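# Load six cart bottles upright into fridge, close door

## Task

Move every one of the six bottles from the cart into the refrigerator so that each ends up standing upright, then close the refrigerator door completely. A glass bottle must never drop any real distance, the door must not be slammed either when opening or closing it, and the robot must not tip over or be left leaning. At the end the gripper must release everything and the robot must move away.

## Robot and tools

ROBOT. TidyBot++: a mobile base 0.54 m long, 0.50 m wide, 0.38 m tall on four powered casters, carrying one seven-joint arm with a two-finger gripper. The shoulder sits 0.12 m ahead of the base centre, 0.68 m up. Link lengths: upper arm 0.42 m, forearm 0.31 m, wrist to hand point 0.31 m. It starts folded, hand pointing down, wrist up to 0.08 m beyond the base front. Two cameras: base_camera (644x364, fixed on the base at roughly x 0.23, z 0.34, tilted downward) and wrist_camera (fisheye, 644x476, looking along the hand).

FRAMES. Base frame: origin on the floor below the base centre, x ahead, y to the left, z up, metres. hand_pose, hand_target and the move target use it; hand_pose is the point between the finger pads, with the hand's z axis running out along the fingers and its y axis the closing direction. base_odometry is in the odometry frame (the base frame at scene start), counts wheel rotation only, so slip looks like travel; heading in rad, left positive, -3.142 to 3.142. base_tilt is in degrees, positive when leaning forward or right.

move. One action per call, built from base, joints, target and speeds; cameras and blocking are extra.
- base: an object of relative offsets from where the base is now, along its current axes. translate_m: metres, forward positive, -2 to 2. strafe_m: metres, left positive, -2 to 2. rotate_rad: radians, counter-clockwise from above positive, -6.3 to 6.3. Any combination may be given.
- joints: an object of absolute targets keyed by name, radians. joint_1_rad any angle (whole arm about vertical; positive is clockwise from above, opposite to heading). joint_2_rad -2.249 to 2.249 (shoulder; 0 upright, positive leans forward). joint_3_rad any angle. joint_4_rad -2.579 to 2.579 (elbow; 0 straight; with joint_3_rad at 3.14, negative bends forward). joint_5_rad any angle. joint_6_rad -2.099 to 2.099 (wrist; negative tips the hand forward with joint_3_rad 3.14 and joint_5_rad 0). joint_7_rad any angle (hand roll; hand down, positive is counter-clockwise from above; at 1.57 fingers open left/right). gripper_pos 0 (open) to 1 (closed); pad gap is about 85 x (1 - gripper_pos) mm. Any-angle joints go the short way, so for big turns send steps smaller than half a turn.
- target: one list of seven numbers [x, y, z, qw, qx, qy, qz], an absolute hand pose in the base frame, metres plus unit quaternion. With target, joints may hold only gripper_pos.
- speeds: per-motion top speeds for this action: translate_m and strafe_m 0.05 to 0.5 m/s, rotate_rad 0.1 to 1.57 rad/s. When translating and strafing together, put the speed under just one key.
- blocking: true or omitted waits until everything rests; false returns in about half a second while motion continues (check with wait(0), line "earlier move"). A later move overrides only the parts it names.
- cameras: list of base_camera, wrist_camera or all; [] means no images.
Unknown keys make a call invalid; out-of-range values make it refused.

wait: seconds 0 to 10, returns state and images, early if motions settle. stop: brakes everything you commanded; braked parts report "stopped". zoom_image: camera plus region [x0, y0, x1, y1] in pixels of that camera's latest image, at most 504 by 504. finished_scene: scene number; ends the scene irreversibly, so the bottles and closed door must stay put without the robot.

RESULTS. "move" reads done, or the worst status. base_status, joint_status, hand_status words: moving, done, off_target (resting away from target, maybe still pushing), contact_stop, time_out, not_followed (a check withheld the targets; "joint command not followed" or "pose unreachable", with "cause:" for self-collision), torque_fault, limit_stop_at_motor_heat. hand_status done means within 10 mm and 2 degrees; most target moves end off_target within about 3 cm. To fix position, add (wanted minus hand_pose) to your last target. To hold still, resend hand_target, not hand_pose. A closing gripper reading off_target means something is held; done at 1 means empty. motor_effort is percent of maximum, bracket is the last action's peak. on_its_own lists unrequested behaviour; "pictures" names image order; Motor temperatures follow joint order; MOTOR HOT appears at 60 °C, a weak-braking heat stop at 75 °C. ARM HIT flags a hard hit on the base or arm. If a call is refused, or an uncommanded stop (contact_stop, time_out, torque fault) shows up, later move, wait and finished_scene calls in that reply are skipped.

PRACTICAL. Loads make the arm sag, worse when stretched; correct using the readings, and never send a holding joint its own read angle. A hand pointing down reaches only about 0.94 m high, and only near the base. Targets low, close and pointing forward often miss or hit the base. The arm ignores obstacles and keeps pushing. The simulation keeps running while you think.

AVOID. Letting a bottle slip or drop; swinging loads fast; squeezing hard on a bottle still resting on the cart. Pulling or pushing the fridge door quickly: use slow speeds. Driving or turning while the arm is snagged above about 0.6 m, reaching far out from folded, or swinging a stretched arm sideways, all of which can tip the robot; back off or retract if base_tilt grows. Driving the arm into furniture (torque limits 104.5 N m for joints 1 to 4, 51.3 N m for 5 to 7; a fault freezes the arm 10 s). Driving the base into obstacles: it keeps shoving and may still report done. Long stretched holds that overheat motors. Finish by opening the gripper and moving clear.

Each tool is called after "Request:" as a command line: name --argument value for each argument, lists and objects as JSON in quotes; but a table of rows of numbers goes row by row, as --pt "numbers of a row", without its own name.

## Session

Request:
move

Scene clock: 0.00 s.
Motor temperatures (°C): [37 32 35 35 39 43 40]
base_odometry: x=+0.000 y=+0.000 heading=+0.000
base_tilt: forward=-0.2 right=+0.1
base_status: not commanded
joint_positions: joint_1_rad=-0.001 joint_2_rad=-0.332 joint_3_rad=+3.118 joint_4_rad=-2.530 joint_5_rad=+0.028 joint_6_rad=-0.882 joint_7_rad=+1.564 gripper_pos=+0.000
joint_status: not commanded
motor_effort: joint_1_rad=+0 joint_2_rad=-2 joint_3_rad=+1 joint_4_rad=+14 joint_5_rad=+0 joint_6_rad=+0 joint_7_rad=+0
hand_pose: x=+0.2554 y=-0.0030 z=+0.5844 quat_wxyz=(+0.015, +0.999, +0.017, +0.031) (m; base frame)
hand_target: x=+0.2566 y=-0.0030 z=+0.5851 quat_wxyz=(+0.015, +0.999, +0.017, +0.032) (m; base frame)
hand_status: not commanded
pictures: base_camera, wrist_camera

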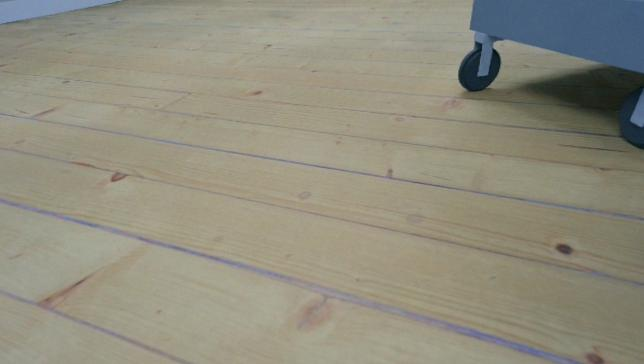

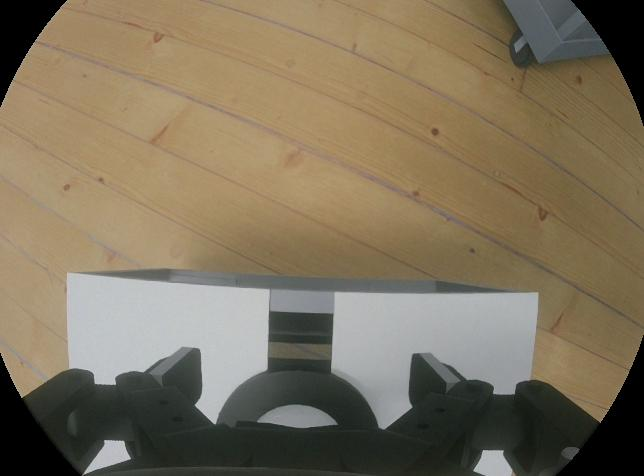

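Request:
move --joints '{"joint_6_rad": 0.45}'

Request:
move --joints '{"joint_1_rad": 0.8}' --cameras '["wrist_camera"]'

Request:
move --joints '{"joint_1_rad": -0.9}' --cameras '["wrist_camera"]'

Scene clock: 9.20 s.
Motor temperatures (°C): [37 32 35 35 39 43 40]
move: done
base_odometry: x=+0.000 y=+0.000 heading=+0.000
base_tilt: forward=-0.2 right=+0.1
base_status: not commanded
joint_positions: joint_1_rad=-0.001 joint_2_rad=-0.332 joint_3_rad=+3.118 joint_4_rad=-2.531 joint_5_rad=+0.028 joint_6_rad=+0.389 joint_7_rad=+1.564 gripper_pos=+0.000
joint_status: all done
motor_effort: joint_1_rad=+0(1) joint_2_rad=-7(7) joint_3_rad=+2(2) joint_4_rad=+18(19) joint_5_rad=-1(1) joint_6_rad=+8(9) joint_7_rad=+1(1)
hand_pose: x=+0.5381 y=+0.0157 z=+0.8209 quat_wxyz=(-0.002, +0.786, +0.023, +0.618) (m; base frame)
hand_target: x=+0.5428 y=+0.0165 z=+0.8414 quat_wxyz=(-0.003, +0.766, +0.023, +0.643) (m; base frame)
hand_status: not commanded
pictures: base_camera, wrist_camera
camera_calibration:
wrist_camera: T_world_to_cam=[[0.0303614, -0.998609, 0.0431022, -0.0459112], [-0.202117, -0.0483649, -0.978166, 0.971748], [0.978891, 0.0209869, -0.203304, -0.229306], [0, 0, 0, 1]] pos_world=[0.422266, 0.0059636, 0.905891]

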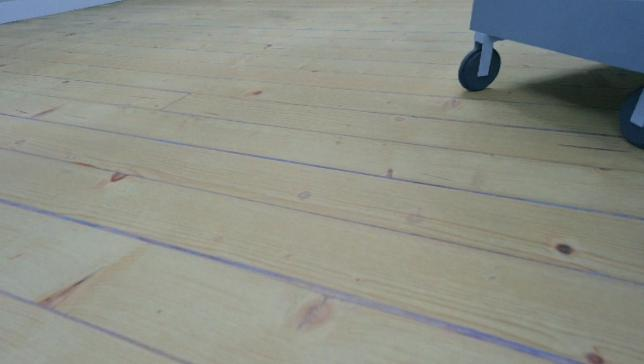

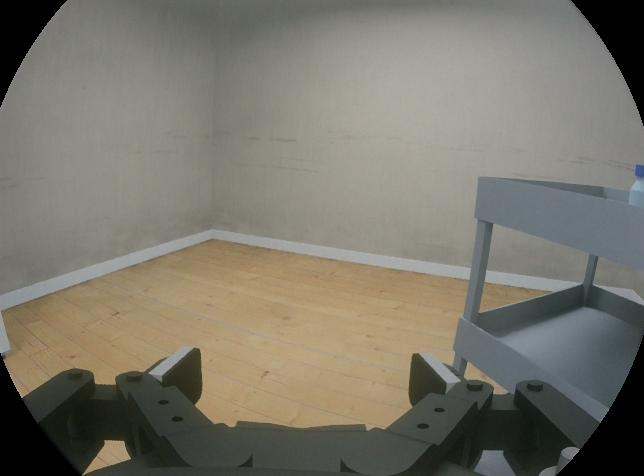

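Scene clock: 11.27 s.
Motor temperatures (°C): [37 32 35 35 39 43 40]
move: done
base_odometry: x=+0.000 y=+0.000 heading=+0.000
base_tilt: forward=-0.2 right=+0.1
base_status: not commanded
joint_positions: joint_1_rad=+0.783 joint_2_rad=-0.332 joint_3_rad=+3.118 joint_4_rad=-2.531 joint_5_rad=+0.028 joint_6_rad=+0.389 joint_7_rad=+1.564 gripper_pos=+0.000
joint_status: all done
motor_effort: joint_1_rad=-1(2) joint_2_rad=-7(7) joint_3_rad=+1(2) joint_4_rad=+18(19) joint_5_rad=+0(1) joint_6_rad=+8(9) joint_7_rad=+1(1)
hand_pose: x=+0.4268 y=-0.2849 z=+0.8209 quat_wxyz=(+0.234, +0.735, -0.279, +0.572) (m; base frame)
hand_target: x=+0.4258 y=-0.2928 z=+0.8414 quat_wxyz=(+0.248, +0.714, -0.278, +0.593) (m; base frame)
hand_status: not commanded
pictures: wrist_camera
camera_calibration:
wrist_camera: T_world_to_cam=[[-0.683821, -0.728376, 0.0431016, 0.0390771], [-0.177198, 0.108475, -0.978179, 0.968786], [0.707806, -0.676537, -0.203245, -0.197102], [0, 0, 0, 1]] pos_world=[0.337899, -0.209973, 0.905902]

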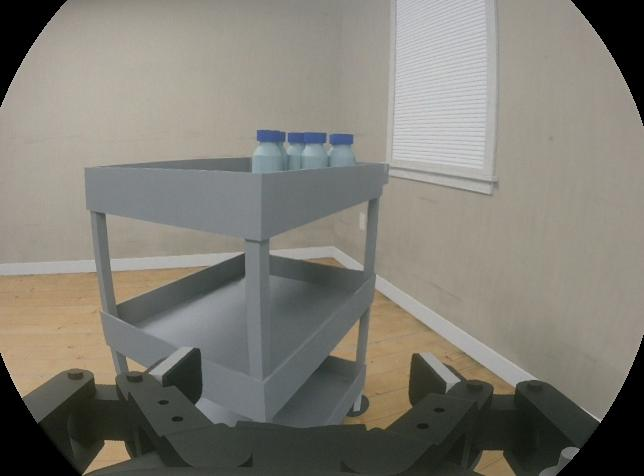

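Scene clock: 14.17 s.
Motor temperatures (°C): [37 32 35 35 39 43 40]
move: done
base_odometry: x=+0.000 y=+0.000 heading=+0.000
base_tilt: forward=-0.2 right=+0.0
base_status: not commanded
joint_positions: joint_1_rad=-0.883 joint_2_rad=-0.332 joint_3_rad=+3.118 joint_4_rad=-2.531 joint_5_rad=+0.028 joint_6_rad=+0.389 joint_7_rad=+1.564 gripper_pos=+0.000
joint_status: all done
motor_effort: joint_1_rad=-1(2) joint_2_rad=-7(7) joint_3_rad=+2(2) joint_4_rad=+18(19) joint_5_rad=+0(1) joint_6_rad=+8(9) joint_7_rad=+1(1)
hand_pose: x=+0.3731 y=+0.3336 z=+0.8209 quat_wxyz=(-0.266, +0.701, +0.356, +0.557) (m; base frame)
hand_target: x=+0.3698 y=+0.3419 z=+0.8414 quat_wxyz=(-0.282, +0.680, +0.353, +0.577) (m; base frame)
hand_status: not commanded
pictures: wrist_camera
camera_calibration:
wrist_camera: T_world_to_cam=[[0.790395, -0.611079, 0.0431016, -0.136355], [-0.0910439, -0.186754, -0.978179, 0.958534], [0.605794, 0.769224, -0.203245, -0.184962], [0, 0, 0, 1]] pos_world=[0.307092, 0.237964, 0.905902]

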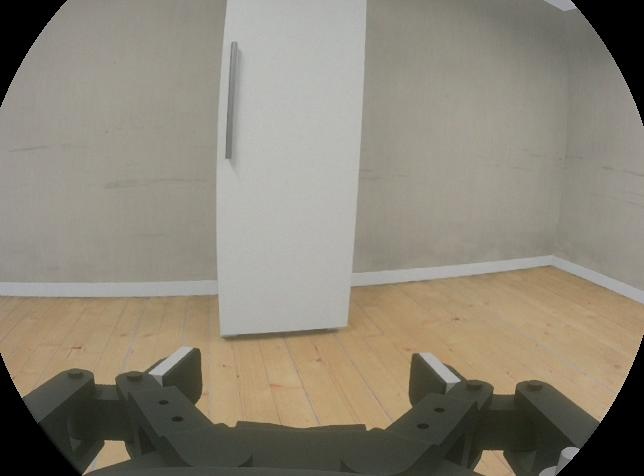

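Request:
move --joints '{"joint_1_rad": 0, "joint_2_rad": -0.315, "joint_3_rad": 3.14, "joint_4_rad": -2.145, "joint_5_rad": 0, "joint_6_rad": 0.26, "joint_7_rad": 1.57}' --base '{"translate_m": 0.64, "strafe_m": 0.86, "rotate_rad": 1.195}'

Scene clock: 63.67 s.
Motor temperatures (°C): [37 32 35 35 39 43 40]
move: done
base_odometry: x=+0.640 y=+0.860 heading=+1.195
base_tilt: forward=-0.2 right=+0.1
base_status: done
joint_positions: joint_1_rad=-0.016 joint_2_rad=-0.317 joint_3_rad=+3.119 joint_4_rad=-2.169 joint_5_rad=+0.028 joint_6_rad=+0.333 joint_7_rad=+1.564 gripper_pos=+0.000
joint_status: all done
motor_effort: joint_1_rad=+0(2) joint_2_rad=-10(13) joint_3_rad=+1(3) joint_4_rad=+21(22) joint_5_rad=+0(1) joint_6_rad=+8(9) joint_7_rad=+1(2)
hand_pose: x=+0.6000 y=+0.0249 z=+1.0099 quat_wxyz=(-0.007, +0.688, +0.026, +0.725) (m; base frame)
hand_target: x=+0.6038 y=+0.0022 z=+1.0015 quat_wxyz=(-0.001, +0.707, +0.000, +0.707) (m; base frame)
hand_status: not commanded
pictures: base_camera, wrist_camera
camera_calibration:
wrist_camera: T_world_to_cam=[[0.0328779, -0.998528, 0.0431342, -0.0482917], [0.0868691, -0.0401392, -0.995411, 1.01333], [0.995677, 0.036474, 0.0854216, -0.553749], [0, 0, 0, 1]] pos_world=[0.464916, 0.0126512, 1.05806]

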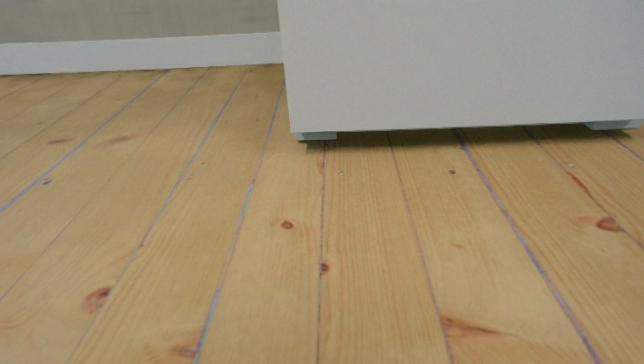

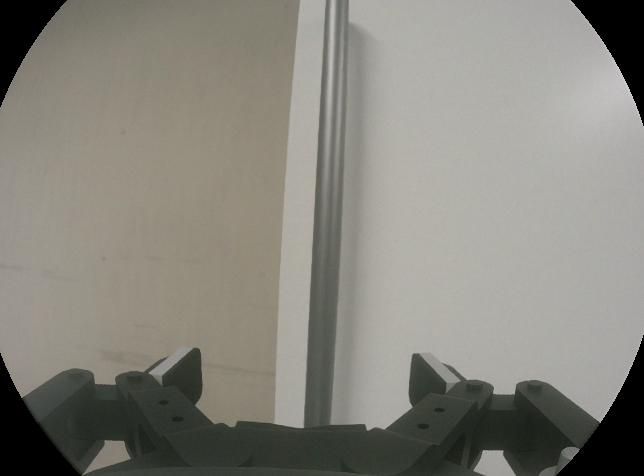

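Request:
move --base '{"translate_m": 0.18, "strafe_m": -0.02}' --speeds '{"translate_m": 0.2}'

Scene clock: 75.40 s.
Motor temperatures (°C): [37 32 35 35 39 43 40]
move: done
base_odometry: x=+0.725 y=+1.020 heading=+1.195
base_tilt: forward=-0.2 right=+0.1
base_status: done
joint_positions: joint_1_rad=-0.016 joint_2_rad=-0.317 joint_3_rad=+3.119 joint_4_rad=-2.169 joint_5_rad=+0.028 joint_6_rad=+0.332 joint_7_rad=+1.564 gripper_pos=+0.000
joint_status: not commanded
motor_effort: joint_1_rad=+0(1) joint_2_rad=-10(13) joint_3_rad=+1(2) joint_4_rad=+21(22) joint_5_rad=-1(1) joint_6_rad=+9(9) joint_7_rad=+0(1)
hand_pose: x=+0.6000 y=+0.0249 z=+1.0099 quat_wxyz=(-0.007, +0.689, +0.026, +0.725) (m; base frame)
hand_target: x=+0.6038 y=+0.0022 z=+1.0015 quat_wxyz=(-0.001, +0.707, +0.000, +0.707) (m; base frame)
hand_status: not commanded
pictures: base_camera, wrist_camera
camera_calibration:
wrist_camera: T_world_to_cam=[[0.0328383, -0.998529, 0.0431467, -0.0483005], [0.086519, -0.0401679, -0.99544, 1.01357], [0.995709, 0.0364216, 0.0850727, -0.553377], [0, 0, 0, 1]] pos_world=[0.464895, 0.0126383, 1.05811]

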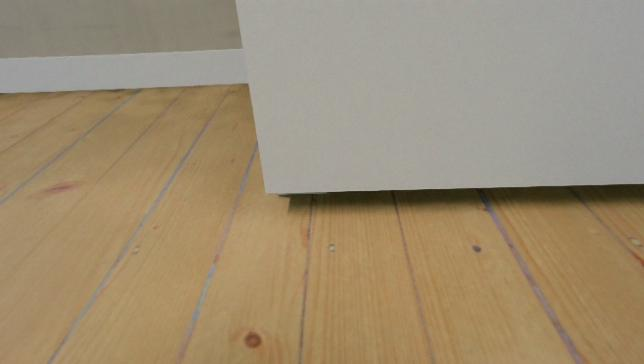

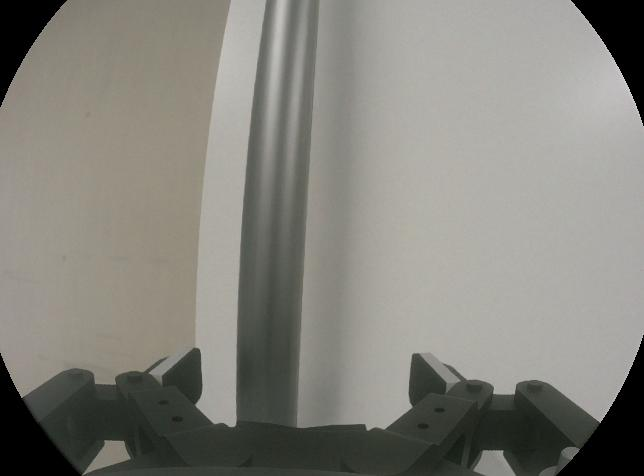

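Request:
move --joints '{"joint_1_rad": -0.045}' --cameras '["wrist_camera"]'

Request:
move --joints '{"gripper_pos": 0.85}' --cameras '["wrist_camera"]'

Scene clock: 87.60 s.
Motor temperatures (°C): [37 32 35 35 39 43 40]
move: done
base_odometry: x=+0.725 y=+1.020 heading=+1.195
base_tilt: forward=-0.1 right=+0.0
base_status: not commanded
joint_positions: joint_1_rad=-0.039 joint_2_rad=-0.317 joint_3_rad=+3.119 joint_4_rad=-2.169 joint_5_rad=+0.028 joint_6_rad=+0.332 joint_7_rad=+1.564 gripper_pos=+0.000
joint_status: all done
motor_effort: joint_1_rad=+0(2) joint_2_rad=-10(10) joint_3_rad=+1(2) joint_4_rad=+21(22) joint_5_rad=-1(1) joint_6_rad=+8(9) joint_7_rad=+1(1)
hand_pose: x=+0.5993 y=+0.0355 z=+1.0099 quat_wxyz=(-0.015, +0.688, +0.034, +0.725) (m; base frame)
hand_target: x=+0.6032 y=+0.0240 z=+1.0015 quat_wxyz=(-0.017, +0.707, +0.016, +0.707) (m; base frame)
hand_status: not commanded
pictures: wrist_camera
camera_calibration:
wrist_camera: T_world_to_cam=[[0.0549574, -0.997557, 0.0431284, -0.0509203], [0.0873871, -0.0382226, -0.995441, 1.01347], [0.994657, 0.0584757, 0.085073, -0.553253], [0, 0, 0, 1]] pos_world=[0.464531, 0.0202933, 1.05811]

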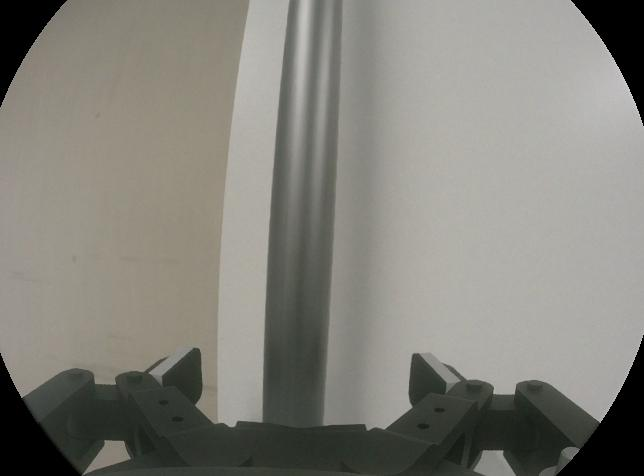

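Scene clock: 88.70 s.
Motor temperatures (°C): [37 32 35 35 39 43 40]
move: off_target
base_odometry: x=+0.725 y=+1.020 heading=+1.195
base_tilt: forward=-0.2 right=+0.1
base_status: not commanded
joint_positions: joint_1_rad=-0.050 joint_2_rad=-0.318 joint_3_rad=+3.120 joint_4_rad=-2.169 joint_5_rad=+0.025 joint_6_rad=+0.329 joint_7_rad=+1.564 gripper_pos=+0.760
joint_status: gripper_pos off_target (ended at +0.760, target +0.850)
motor_effort: joint_1_rad=-2(6) joint_2_rad=-9(10) joint_3_rad=+0(9) joint_4_rad=+23(25) joint_5_rad=+1(3) joint_6_rad=+8(10) joint_7_rad=+2(3)
hand_pose: x=+0.5985 y=+0.0397 z=+1.0099 quat_wxyz=(-0.020, +0.689, +0.035, +0.724) (m; base frame)
hand_target: x=+0.6032 y=+0.0240 z=+1.0015 quat_wxyz=(-0.017, +0.707, +0.016, +0.707) (m; base frame)
hand_status: not commanded
pictures: wrist_camera
camera_calibration:
wrist_camera: T_world_to_cam=[[0.0637875, -0.997185, 0.0394159, -0.0482739], [0.0862938, -0.033837, -0.995695, 1.01444], [0.994226, 0.0669142, 0.0838925, -0.551572], [0, 0, 0, 1]] pos_world=[0.463927, 0.0230957, 1.05825]

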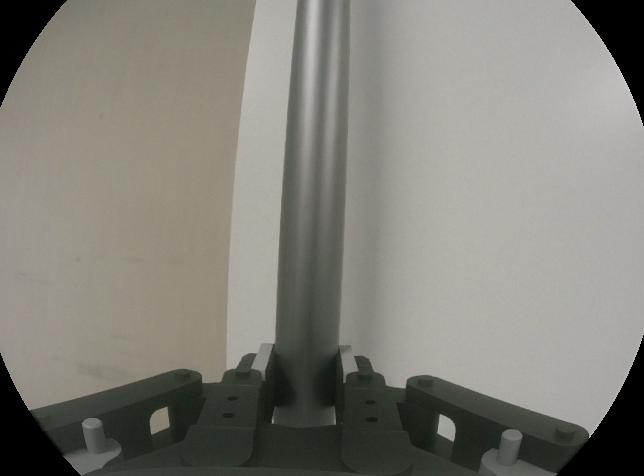

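Request:
move --base '{"translate_m": -0.0526, "strafe_m": -0.0687, "rotate_rad": 0.1}' --speeds '{"translate_m": 0.1, "rotate_rad": 0.12}'

Scene clock: 100.77 s.
Motor temperatures (°C): [37 32 35 36 39 43 40]
move: done
base_odometry: x=+0.770 y=+0.946 heading=+1.296
base_tilt: forward=-0.1 right=+0.0
base_status: done
joint_positions: joint_1_rad=-0.054 joint_2_rad=-0.286 joint_3_rad=+3.129 joint_4_rad=-2.139 joint_5_rad=+0.024 joint_6_rad=+0.322 joint_7_rad=+1.564 gripper_pos=+0.762
joint_status: not commanded
motor_effort: joint_1_rad=+6(6) joint_2_rad=-15(28) joint_3_rad=+7(7) joint_4_rad=+21(22) joint_5_rad=+0(3) joint_6_rad=+8(10) joint_7_rad=+2(2)
hand_pose: x=+0.6119 y=+0.0374 z=+1.0104 quat_wxyz=(-0.019, +0.692, +0.032, +0.721) (m; base frame)
hand_target: x=+0.6032 y=+0.0240 z=+1.0015 quat_wxyz=(-0.017, +0.707, +0.016, +0.707) (m; base frame)
hand_status: not commanded
pictures: base_camera, wrist_camera
camera_calibration:
wrist_camera: T_world_to_cam=[[0.0593585, -0.9976, 0.0356599, -0.0449726], [0.0767671, -0.0310552, -0.996565, 1.02032], [0.995281, 0.0618921, 0.0747395, -0.555986], [0, 0, 0, 1]] pos_world=[0.477705, 0.0212327, 1.05997]

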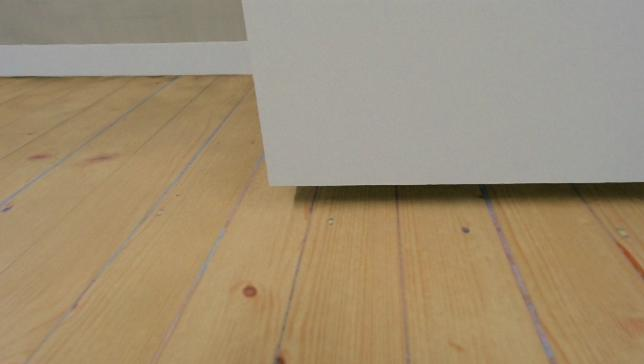

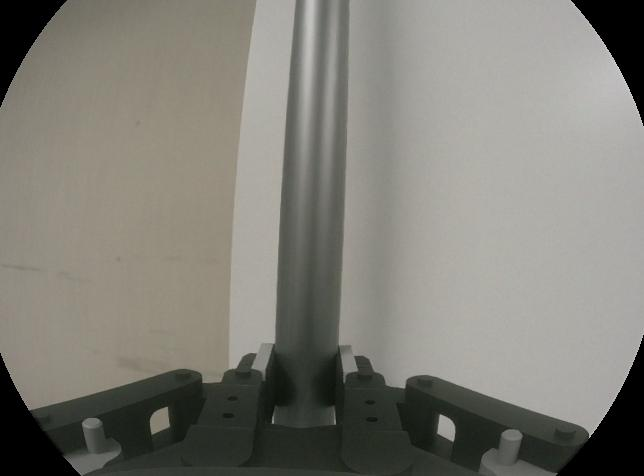

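Request:
move --base '{"translate_m": -0.136, "strafe_m": -0.22, "rotate_rad": 0.3}' --speeds '{"translate_m": 0.15, "rotate_rad": 0.18}'

Scene clock: 107.43 s.
Motor temperatures (°C): [37 32 35 36 39 43 40]
move: done
base_odometry: x=+0.945 y=+0.755 heading=+1.596
base_tilt: forward=-0.2 right=+0.1
base_status: done
joint_positions: joint_1_rad=-0.054 joint_2_rad=-0.286 joint_3_rad=+3.133 joint_4_rad=-2.139 joint_5_rad=+0.022 joint_6_rad=+0.322 joint_7_rad=+1.564 gripper_pos=+0.762
joint_status: not commanded
motor_effort: joint_1_rad=+2(5) joint_2_rad=-16(22) joint_3_rad=+3(6) joint_4_rad=+21(23) joint_5_rad=+0(2) joint_6_rad=+8(11) joint_7_rad=+1(2)
hand_pose: x=+0.6118 y=+0.0348 z=+1.0101 quat_wxyz=(-0.019, +0.692, +0.030, +0.721) (m; base frame)
hand_target: x=+0.6032 y=+0.0240 z=+1.0015 quat_wxyz=(-0.017, +0.707, +0.016, +0.707) (m; base frame)
hand_status: not commanded
pictures: base_camera, wrist_camera
camera_calibration:
wrist_camera: T_world_to_cam=[[0.0549598, -0.997944, 0.0329701, -0.0420784], [0.0759345, -0.028747, -0.996698, 1.02057], [0.995597, 0.0572819, 0.0741984, -0.555242], [0, 0, 0, 1]] pos_world=[0.477613, 0.0191516, 1.05978]

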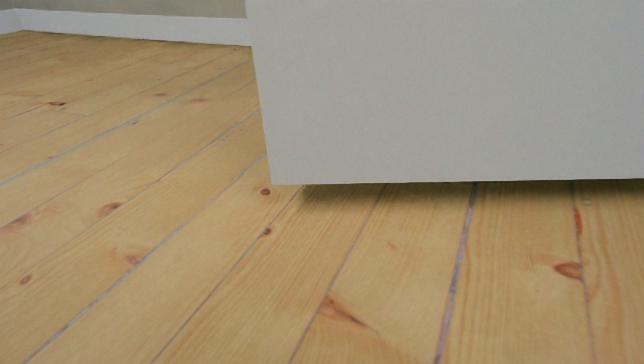

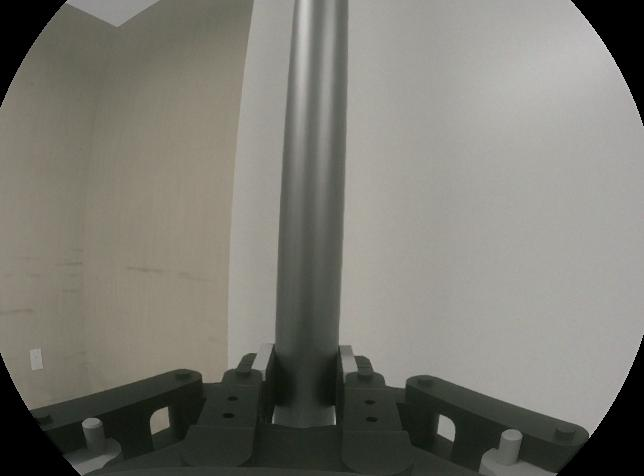

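Request:
move --base '{"translate_m": -0.166, "strafe_m": -0.301, "rotate_rad": 0.4}' --speeds '{"translate_m": 0.2, "rotate_rad": 0.24}' --cameras '[]'

Request:
move --base '{"translate_m": -0.166, "strafe_m": -0.301, "rotate_rad": 0.4}' --speeds '{"translate_m": 0.2, "rotate_rad": 0.24}'

Scene clock: 119.07 s.
Motor temperatures (°C): [37 32 35 36 39 43 40]
move: done
base_odometry: x=+1.250 y=+0.597 heading=+1.997
base_tilt: forward=-0.2 right=+0.0
base_status: done
joint_positions: joint_1_rad=-0.051 joint_2_rad=-0.287 joint_3_rad=+3.142 joint_4_rad=-2.142 joint_5_rad=+0.022 joint_6_rad=+0.321 joint_7_rad=+1.564 gripper_pos=+0.762
joint_status: not commanded
motor_effort: joint_1_rad=+1(7) joint_2_rad=-16(22) joint_3_rad=+2(6) joint_4_rad=+22(23) joint_5_rad=-1(2) joint_6_rad=+8(11) joint_7_rad=+1(2)
hand_pose: x=+0.6118 y=+0.0284 z=+1.0086 quat_wxyz=(-0.015, +0.694, +0.025, +0.720) (m; base frame)
hand_target: x=+0.6032 y=+0.0240 z=+1.0015 quat_wxyz=(-0.017, +0.707, +0.016, +0.707) (m; base frame)
hand_status: not commanded
pictures: none
No camera images: "cameras" was empty.

Scene clock: 121.53 s.
Motor temperatures (°C): [37 32 35 36 39 43 40]
move: done
base_odometry: x=+1.593 y=+0.571 heading=+2.398
base_tilt: forward=-0.2 right=+0.1
base_status: done
joint_positions: joint_1_rad=-0.044 joint_2_rad=-0.293 joint_3_rad=+3.150 joint_4_rad=-2.150 joint_5_rad=+0.022 joint_6_rad=+0.319 joint_7_rad=+1.564 gripper_pos=+0.762
joint_status: not commanded
motor_effort: joint_1_rad=+0(8) joint_2_rad=-15(21) joint_3_rad=+1(8) joint_4_rad=+22(24) joint_5_rad=-1(2) joint_6_rad=+10(11) joint_7_rad=+1(2)
hand_pose: x=+0.6099 y=+0.0199 z=+1.0060 quat_wxyz=(-0.011, +0.695, +0.019, +0.718) (m; base frame)
hand_target: x=+0.6032 y=+0.0240 z=+1.0015 quat_wxyz=(-0.017, +0.707, +0.016, +0.707) (m; base frame)
hand_status: not commanded
pictures: base_camera, wrist_camera
camera_calibration:
wrist_camera: T_world_to_cam=[[0.0284251, -0.999208, 0.0278344, -0.0353183], [0.0680338, -0.0258472, -0.997348, 1.02161], [0.997278, 0.0302434, 0.0672453, -0.54569], [0, 0, 0, 1]] pos_world=[0.475704, 0.00761891, 1.05658]

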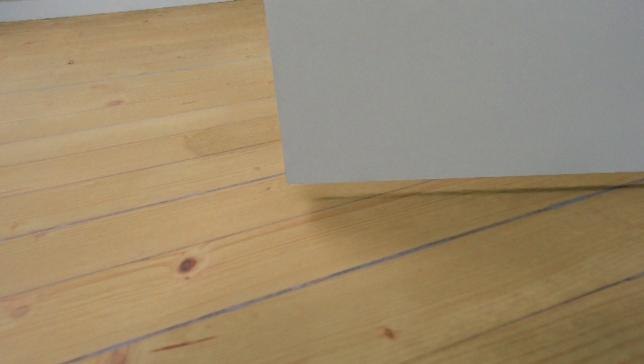

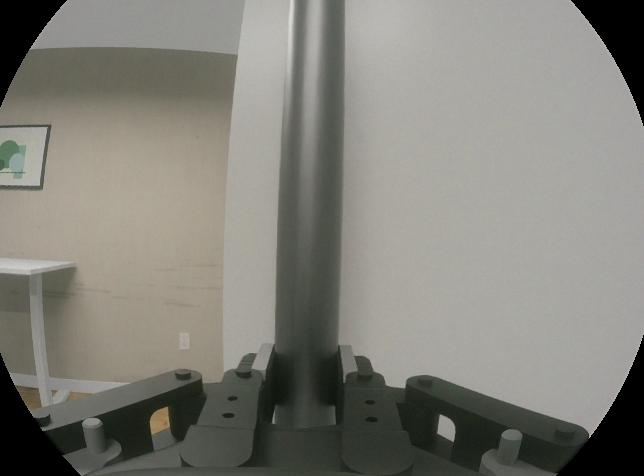

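Request:
move --base '{"translate_m": -0.136, "strafe_m": -0.22, "rotate_rad": 0.3}' --speeds '{"translate_m": 0.18, "rotate_rad": 0.22}' --cameras '[]'

Request:
move --base '{"translate_m": -0.118, "strafe_m": -0.181, "rotate_rad": 0.25}' --speeds '{"translate_m": 0.15, "rotate_rad": 0.18}'

Scene clock: 129.13 s.
Motor temperatures (°C): [37 32 35 36 39 43 40]
move: done
base_odometry: x=+1.842 y=+0.640 heading=+2.698
base_tilt: forward=-0.2 right=+0.1
base_status: done
joint_positions: joint_1_rad=-0.038 joint_2_rad=-0.302 joint_3_rad=+3.157 joint_4_rad=-2.159 joint_5_rad=+0.022 joint_6_rad=+0.315 joint_7_rad=+1.564 gripper_pos=+0.762
joint_status: not commanded
motor_effort: joint_1_rad=-1(10) joint_2_rad=-13(19) joint_3_rad=+0(9) joint_4_rad=+23(26) joint_5_rad=+0(2) joint_6_rad=+10(12) joint_7_rad=+0(1)
hand_pose: x=+0.6066 y=+0.0134 z=+1.0038 quat_wxyz=(-0.007, +0.697, +0.014, +0.717) (m; base frame)
hand_target: x=+0.6032 y=+0.0240 z=+1.0015 quat_wxyz=(-0.017, +0.707, +0.016, +0.707) (m; base frame)
hand_status: not commanded
pictures: none
No camera images: "cameras" was empty.

Scene clock: 131.20 s.
Motor temperatures (°C): [37 32 35 36 39 43 40]
move: done
base_odometry: x=+2.026 y=+0.754 heading=+2.949
base_tilt: forward=-0.2 right=+0.1
base_status: done
joint_positions: joint_1_rad=-0.032 joint_2_rad=-0.305 joint_3_rad=+3.160 joint_4_rad=-2.163 joint_5_rad=+0.022 joint_6_rad=+0.311 joint_7_rad=+1.564 gripper_pos=+0.762
joint_status: not commanded
motor_effort: joint_1_rad=-3(9) joint_2_rad=-14(17) joint_3_rad=-2(9) joint_4_rad=+24(26) joint_5_rad=-1(2) joint_6_rad=+11(13) joint_7_rad=+0(1)
hand_pose: x=+0.6054 y=+0.0083 z=+1.0019 quat_wxyz=(-0.004, +0.698, +0.010, +0.716) (m; base frame)
hand_target: x=+0.6032 y=+0.0240 z=+1.0015 quat_wxyz=(-0.017, +0.707, +0.016, +0.707) (m; base frame)
hand_status: not commanded
pictures: base_camera, wrist_camera
camera_calibration:
wrist_camera: T_world_to_cam=[[0.00707063, -0.999675, 0.0245076, -0.030413], [0.0590567, -0.0240479, -0.997965, 1.02352], [0.99823, 0.00850358, 0.0588675, -0.532513], [0, 0, 0, 1]] pos_world=[0.47134, -0.00126142, 1.05353]

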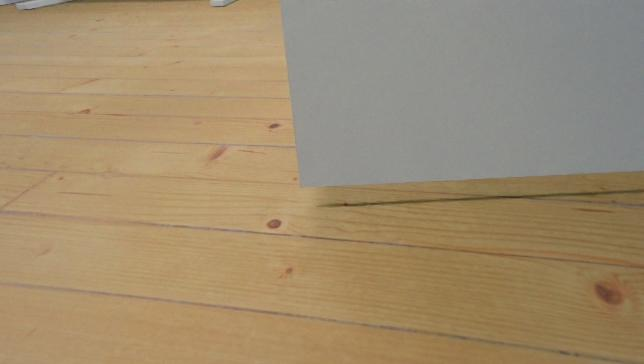

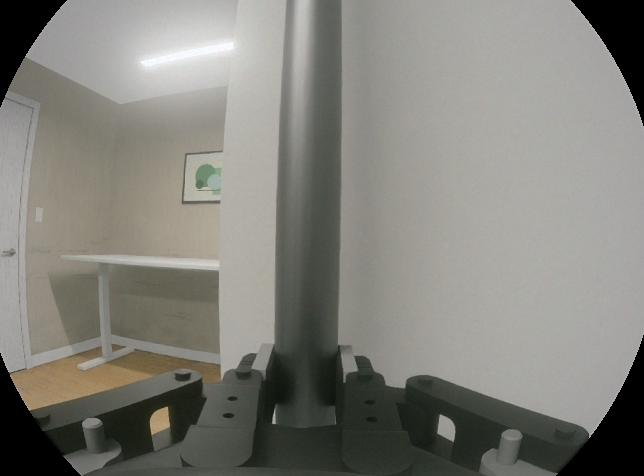

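Request:
move --joints '{"gripper_pos": 0}' --cameras '["wrist_camera"]'

Request:
move --base '{"translate_m": -0.3}'

Scene clock: 141.47 s.
Motor temperatures (°C): [37 32 35 36 39 43 40]
move: done
base_odometry: x=+2.026 y=+0.754 heading=+2.949
base_tilt: forward=-0.2 right=+0.1
base_status: not commanded
joint_positions: joint_1_rad=-0.037 joint_2_rad=-0.308 joint_3_rad=+3.156 joint_4_rad=-2.162 joint_5_rad=+0.022 joint_6_rad=+0.311 joint_7_rad=+1.564 gripper_pos=+0.000
joint_status: all done
motor_effort: joint_1_rad=+0(4) joint_2_rad=-10(14) joint_3_rad=+1(3) joint_4_rad=+21(24) joint_5_rad=-1(2) joint_6_rad=+9(11) joint_7_rad=+1(1)
hand_pose: x=+0.6043 y=+0.0132 z=+1.0038 quat_wxyz=(-0.007, +0.697, +0.014, +0.717) (m; base frame)
hand_target: x=+0.6032 y=+0.0240 z=+1.0015 quat_wxyz=(-0.017, +0.707, +0.016, +0.707) (m; base frame)
hand_status: not commanded
pictures: wrist_camera
camera_calibration:
wrist_camera: T_world_to_cam=[[0.0162261, -0.999537, 0.0257388, -0.0323436], [0.0631664, -0.024666, -0.997698, 1.02292], [0.997871, 0.0178145, 0.0627369, -0.535408], [0, 0, 0, 1]] pos_world=[0.470178, 0.0024407, 1.05499]

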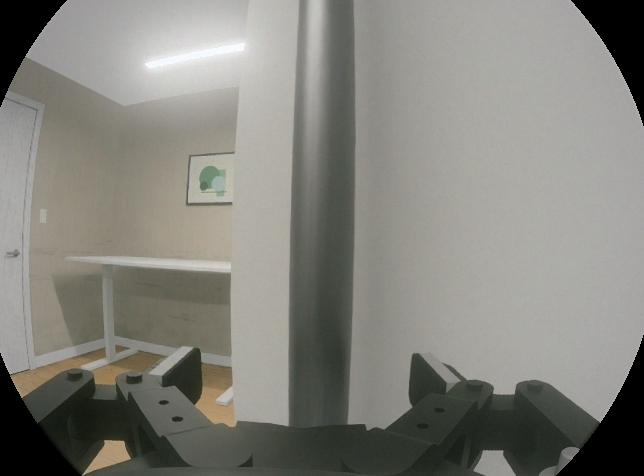

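Scene clock: 143.37 s.
Motor temperatures (°C): [37 32 35 36 39 43 40]
move: done
base_odometry: x=+2.321 y=+0.696 heading=+2.949
base_tilt: forward=-0.1 right=+0.1
base_status: done
joint_positions: joint_1_rad=-0.037 joint_2_rad=-0.318 joint_3_rad=+3.156 joint_4_rad=-2.162 joint_5_rad=+0.022 joint_6_rad=+0.311 joint_7_rad=+1.564 gripper_pos=+0.000
joint_status: not commanded
motor_effort: joint_1_rad=+0(1) joint_2_rad=-10(13) joint_3_rad=+1(2) joint_4_rad=+21(22) joint_5_rad=+0(1) joint_6_rad=+8(9) joint_7_rad=+1(1)
hand_pose: x=+0.6013 y=+0.0131 z=+1.0083 quat_wxyz=(-0.007, +0.694, +0.014, +0.720) (m; base frame)
hand_target: x=+0.6032 y=+0.0240 z=+1.0015 quat_wxyz=(-0.017, +0.707, +0.016, +0.707) (m; base frame)
hand_status: not commanded
pictures: base_camera, wrist_camera
camera_calibration:
wrist_camera: T_world_to_cam=[[0.0159903, -0.999546, 0.0255486, -0.0321859], [0.0723347, -0.0243285, -0.997084, 1.02141], [0.997252, 0.0177917, 0.0719128, -0.54159], [0, 0, 0, 1]] pos_world=[0.466733, 0.00231388, 1.0582]

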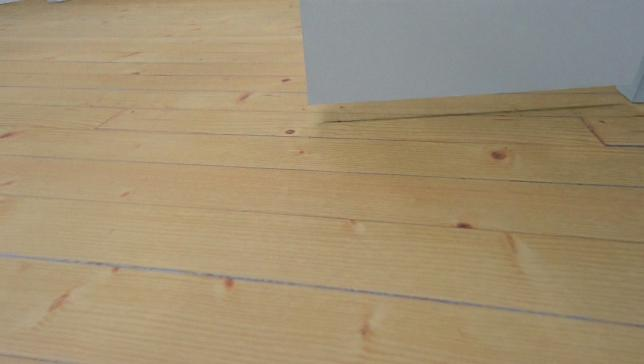

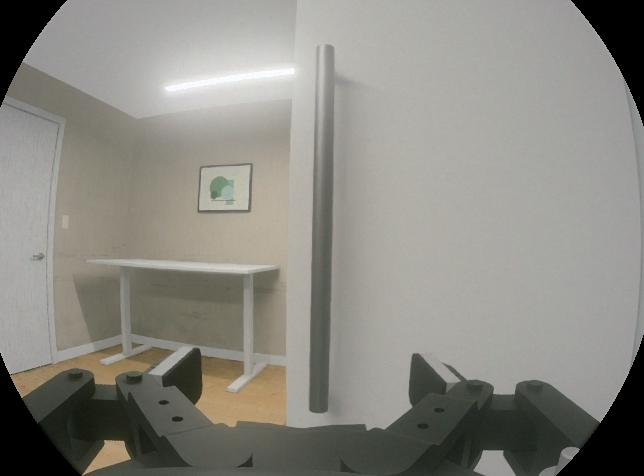

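Request:
move --joints '{"joint_1_rad": 0, "joint_2_rad": -0.33, "joint_3_rad": 3.14, "joint_4_rad": -2.53, "joint_5_rad": 0, "joint_6_rad": -0.88}' --cameras '[]'

Request:
move --base '{"translate_m": 0.70, "strafe_m": 0.697, "rotate_rad": -1.754}' --cameras '["wrist_camera"]'

Request:
move --base '{"translate_m": 0.094, "strafe_m": 0.714}' --joints '{"joint_6_rad": 0.63}'

Scene clock: 156.90 s.
Motor temperatures (°C): [37 32 35 36 39 43 40]
move: done
base_odometry: x=+2.321 y=+0.696 heading=+2.949
base_tilt: forward=-0.2 right=+0.1
base_status: not commanded
joint_positions: joint_1_rad=-0.018 joint_2_rad=-0.318 joint_3_rad=+3.156 joint_4_rad=-2.526 joint_5_rad=+0.022 joint_6_rad=-0.807 joint_7_rad=+1.564 gripper_pos=+0.000
joint_status: all done
motor_effort: joint_1_rad=+0(2) joint_2_rad=-2(11) joint_3_rad=+1(2) joint_4_rad=+14(22) joint_5_rad=+0(1) joint_6_rad=+0(9) joint_7_rad=+0(1)
hand_pose: x=+0.2795 y=-0.0025 z=+0.5856 quat_wxyz=(+0.006, +0.998, +0.006, +0.063) (m; base frame)
hand_target: x=+0.2559 y=+0.0015 z=+0.5842 quat_wxyz=(+0.000, +1.000, +0.000, +0.031) (m; base frame)
hand_status: not commanded
pictures: none
No camera images: "cameras" was empty.

Scene clock: 160.53 s.
Motor temperatures (°C): [37 32 35 36 39 43 40]
move: done
base_odometry: x=+1.501 y=+0.146 heading=+1.195
base_tilt: forward=-0.2 right=+0.1
base_status: done
joint_positions: joint_1_rad=-0.016 joint_2_rad=-0.323 joint_3_rad=+3.156 joint_4_rad=-2.527 joint_5_rad=+0.022 joint_6_rad=-0.816 joint_7_rad=+1.564 gripper_pos=+0.000
joint_status: not commanded
motor_effort: joint_1_rad=+0(1) joint_2_rad=-3(5) joint_3_rad=+1(2) joint_4_rad=+14(15) joint_5_rad=+0(1) joint_6_rad=+0(2) joint_7_rad=+1(1)
hand_pose: x=+0.2767 y=-0.0028 z=+0.5858 quat_wxyz=(+0.006, +0.998, +0.005, +0.061) (m; base frame)
hand_target: x=+0.2559 y=+0.0015 z=+0.5842 quat_wxyz=(+0.000, +1.000, +0.000, +0.031) (m; base frame)
hand_status: not commanded
pictures: wrist_camera
camera_calibration:
wrist_camera: T_world_to_cam=[[0.0230581, -0.99938, 0.0265907, -0.0346301], [-0.987496, -0.0269168, -0.15533, 0.423402], [0.15595, -0.0226765, -0.987505, 0.666105], [0, 0, 0, 1]] pos_world=[0.315027, -0.00810706, 0.72447]

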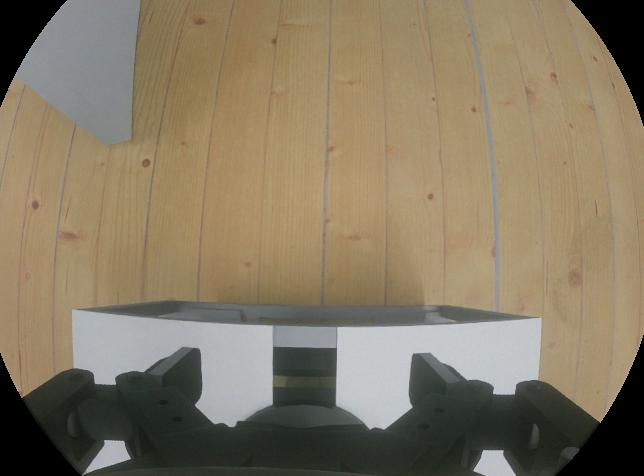

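Scene clock: 163.17 s.
Motor temperatures (°C): [37 32 35 36 39 43 40]
move: done
base_odometry: x=+0.871 y=+0.495 heading=+1.196
base_tilt: forward=-0.2 right=+0.0
base_status: done
joint_positions: joint_1_rad=-0.006 joint_2_rad=-0.330 joint_3_rad=+3.129 joint_4_rad=-2.544 joint_5_rad=+0.012 joint_6_rad=+0.577 joint_7_rad=+1.565 gripper_pos=+0.000
joint_status: all done
motor_effort: joint_1_rad=-1(21) joint_2_rad=-7(16) joint_3_rad=+1(16) joint_4_rad=+19(46) joint_5_rad=+0(8) joint_6_rad=+8(25) joint_7_rad=+1(2)
hand_pose: x=+0.5444 y=+0.0118 z=+0.8708 quat_wxyz=(-0.006, +0.730, +0.012, +0.683) (m; base frame)
hand_target: x=+0.5481 y=+0.0021 z=+0.8951 quat_wxyz=(-0.001, +0.707, +0.000, +0.707) (m; base frame)
hand_status: not commanded
pictures: base_camera, wrist_camera
camera_calibration:
wrist_camera: T_world_to_cam=[[0.0131372, -0.999609, 0.0246986, -0.0267732], [-0.0309682, -0.0250957, -0.999205, 0.946541], [0.999434, 0.0123619, -0.0312858, -0.386208], [0, 0, 0, 1]] pos_world=[0.415654, 0.00176561, 0.934368]

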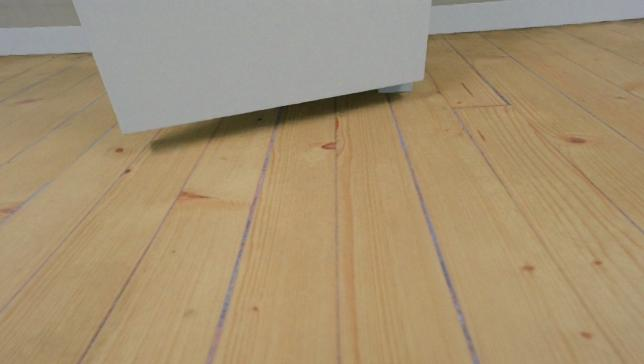

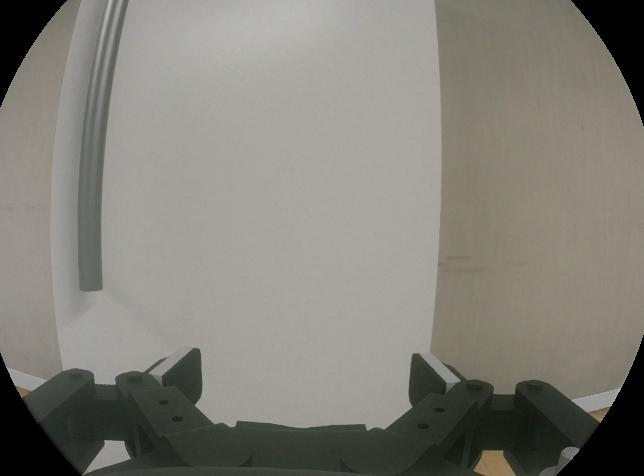

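Request:
wait --seconds 0.5

Scene clock: 169.13 s.
Motor temperatures (°C): [37 32 35 36 39 43 40]
base_odometry: x=+0.871 y=+0.495 heading=+1.196
base_tilt: forward=-0.1 right=+0.0
base_status: done
joint_positions: joint_1_rad=-0.006 joint_2_rad=-0.330 joint_3_rad=+3.129 joint_4_rad=-2.544 joint_5_rad=+0.012 joint_6_rad=+0.577 joint_7_rad=+1.565 gripper_pos=+0.000
joint_status: all done
motor_effort: joint_1_rad=-1(21) joint_2_rad=-7(16) joint_3_rad=+1(16) joint_4_rad=+18(46) joint_5_rad=-1(8) joint_6_rad=+7(25) joint_7_rad=+1(2)
hand_pose: x=+0.5444 y=+0.0118 z=+0.8708 quat_wxyz=(-0.006, +0.730, +0.012, +0.683) (m; base frame)
hand_target: x=+0.5481 y=+0.0021 z=+0.8951 quat_wxyz=(-0.001, +0.707, +0.000, +0.707) (m; base frame)
hand_status: not commanded
wait: 0.50 s; at rest from the start
pictures: base_camera, wrist_camera
camera_calibration:
wrist_camera: T_world_to_cam=[[0.0131372, -0.999609, 0.0246986, -0.0267732], [-0.0309682, -0.0250957, -0.999205, 0.946541], [0.999434, 0.0123619, -0.0312858, -0.386208], [0, 0, 0, 1]] pos_world=[0.415654, 0.00176561, 0.934368]

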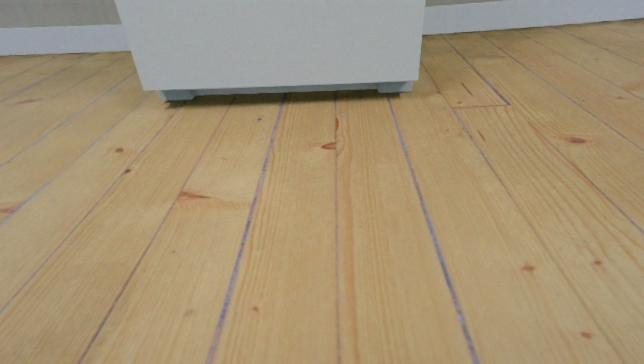

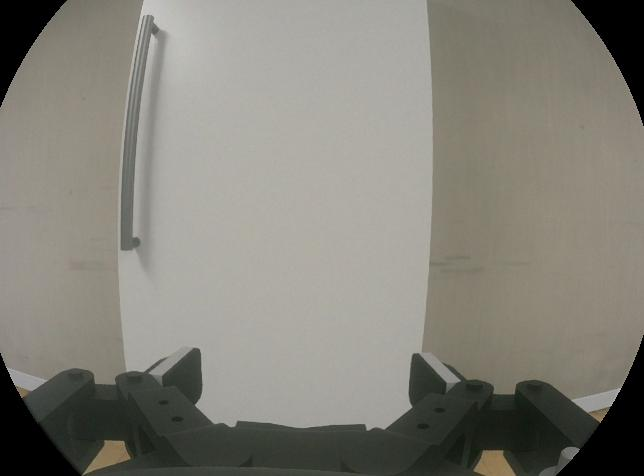

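Request:
move --joints '{"joint_1_rad": -0.045, "joint_2_rad": -0.315, "joint_3_rad": 3.12, "joint_4_rad": -2.145, "joint_5_rad": 0.02, "joint_6_rad": 0.3, "joint_7_rad": 1.57}' --base '{"translate_m": 0.31, "strafe_m": 0.326}'

Scene clock: 181.63 s.
Motor temperatures (°C): [37 32 35 36 39 43 40]
move: done
base_odometry: x=+0.681 y=+0.903 heading=+1.196
base_tilt: forward=-0.2 right=+0.1
base_status: done
joint_positions: joint_1_rad=-0.031 joint_2_rad=-0.323 joint_3_rad=+3.128 joint_4_rad=-2.169 joint_5_rad=+0.012 joint_6_rad=+0.375 joint_7_rad=+1.565 gripper_pos=+0.000
joint_status: all done
motor_effort: joint_1_rad=+0(1) joint_2_rad=-10(12) joint_3_rad=+1(3) joint_4_rad=+21(21) joint_5_rad=+0(2) joint_6_rad=+8(9) joint_7_rad=+1(2)
hand_pose: x=+0.5971 y=+0.0250 z=+1.0260 quat_wxyz=(-0.014, +0.671, +0.020, +0.741) (m; base frame)
hand_target: x=+0.6019 y=+0.0371 z=+1.0138 quat_wxyz=(-0.017, +0.692, +0.034, +0.721) (m; base frame)
hand_status: not commanded
pictures: base_camera, wrist_camera
camera_calibration:
wrist_camera: T_world_to_cam=[[0.0333215, -0.999143, 0.0245634, -0.0299885], [0.134266, -0.0198792, -0.990746, 0.99606], [0.990385, 0.0363112, 0.133488, -0.598364], [0, 0, 0, 1]] pos_world=[0.459873, 0.0115654, 1.06745]

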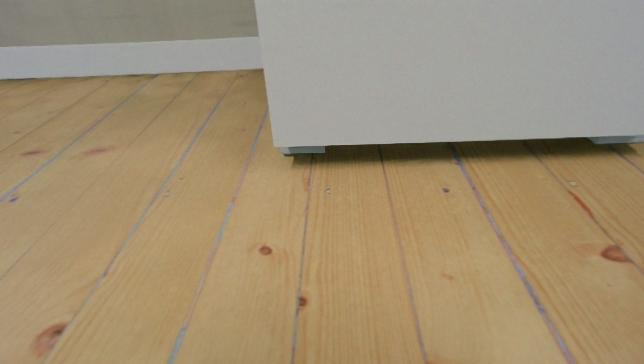

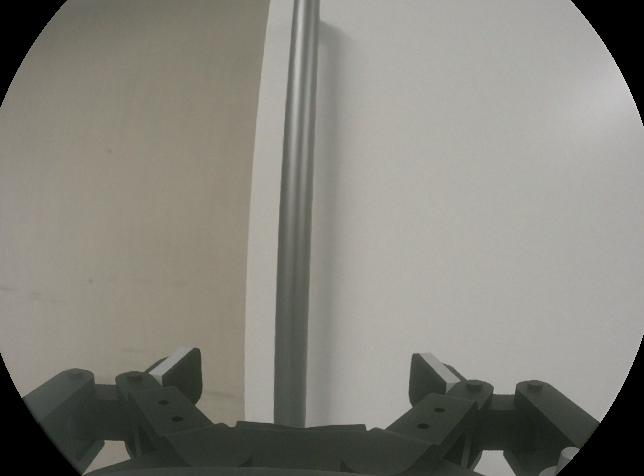

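Request:
move --base '{"translate_m": 0.122, "strafe_m": 0.012}' --speeds '{"translate_m": 0.15}' --joints '{"joint_6_rad": 0.22}' --cameras '["wrist_camera"]'

Request:
move --joints '{"gripper_pos": 0.85}' --cameras '["wrist_camera"]'

Scene clock: 188.27 s.
Motor temperatures (°C): [37 32 35 36 39 43 40]
move: done
base_odometry: x=+0.714 y=+1.021 heading=+1.196
base_tilt: forward=-0.1 right=+0.1
base_status: done
joint_positions: joint_1_rad=-0.031 joint_2_rad=-0.321 joint_3_rad=+3.128 joint_4_rad=-2.166 joint_5_rad=+0.012 joint_6_rad=+0.281 joint_7_rad=+1.565 gripper_pos=+0.000
joint_status: all done
motor_effort: joint_1_rad=+0(1) joint_2_rad=-10(12) joint_3_rad=+1(2) joint_4_rad=+21(24) joint_5_rad=+1(1) joint_6_rad=+9(10) joint_7_rad=+1(1)
hand_pose: x=+0.5995 y=+0.0247 z=+0.9980 quat_wxyz=(-0.013, +0.704, +0.020, +0.709) (m; base frame)
hand_target: x=+0.6020 y=+0.0365 z=+0.9889 quat_wxyz=(-0.015, +0.720, +0.034, +0.693) (m; base frame)
hand_status: not commanded
pictures: wrist_camera
camera_calibration:
wrist_camera: T_world_to_cam=[[0.0341733, -0.999084, 0.0257578, -0.0314367], [0.042341, -0.0243024, -0.998808, 1.03129], [0.998519, 0.0352232, 0.0414717, -0.510027], [0, 0, 0, 1]] pos_world=[0.46668, 0.0116197, 1.05202]

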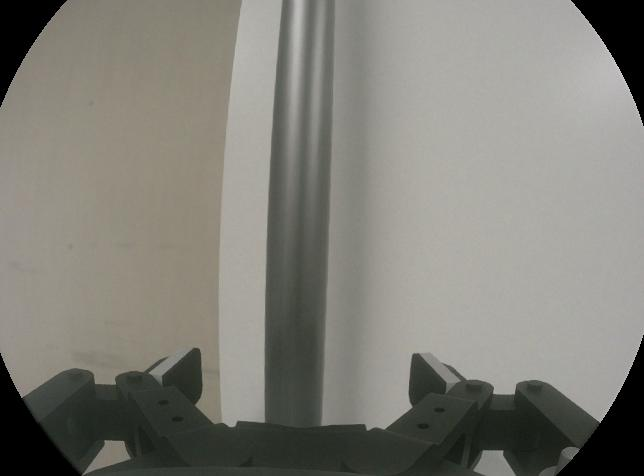

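Scene clock: 189.30 s.
Motor temperatures (°C): [37 32 35 36 39 43 40]
move: off_target
base_odometry: x=+0.714 y=+1.021 heading=+1.196
base_tilt: forward=-0.2 right=+0.1
base_status: not commanded
joint_positions: joint_1_rad=-0.037 joint_2_rad=-0.322 joint_3_rad=+3.125 joint_4_rad=-2.166 joint_5_rad=+0.012 joint_6_rad=+0.279 joint_7_rad=+1.565 gripper_pos=+0.769
joint_status: gripper_pos off_target (ended at +0.769, target +0.850)
motor_effort: joint_1_rad=+1(6) joint_2_rad=-10(10) joint_3_rad=+3(7) joint_4_rad=+23(25) joint_5_rad=+1(2) joint_6_rad=+8(12) joint_7_rad=+1(2)
hand_pose: x=+0.5987 y=+0.0293 z=+0.9981 quat_wxyz=(-0.016, +0.704, +0.024, +0.709) (m; base frame)
hand_target: x=+0.6020 y=+0.0365 z=+0.9889 quat_wxyz=(-0.015, +0.720, +0.034, +0.693) (m; base frame)
hand_status: not commanded
pictures: wrist_camera
camera_calibration:
wrist_camera: T_world_to_cam=[[0.0432129, -0.998707, 0.0267736, -0.0332157], [0.0420621, -0.0249562, -0.998803, 1.03166], [0.99818, 0.0442873, 0.0409293, -0.50896], [0, 0, 0, 1]] pos_world=[0.466075, 0.0151141, 1.05215]

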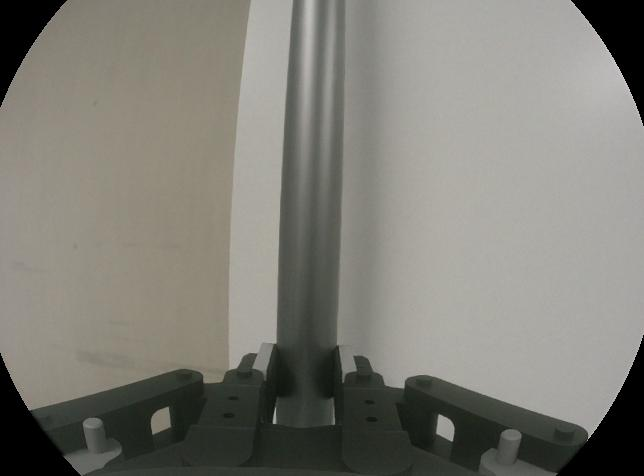

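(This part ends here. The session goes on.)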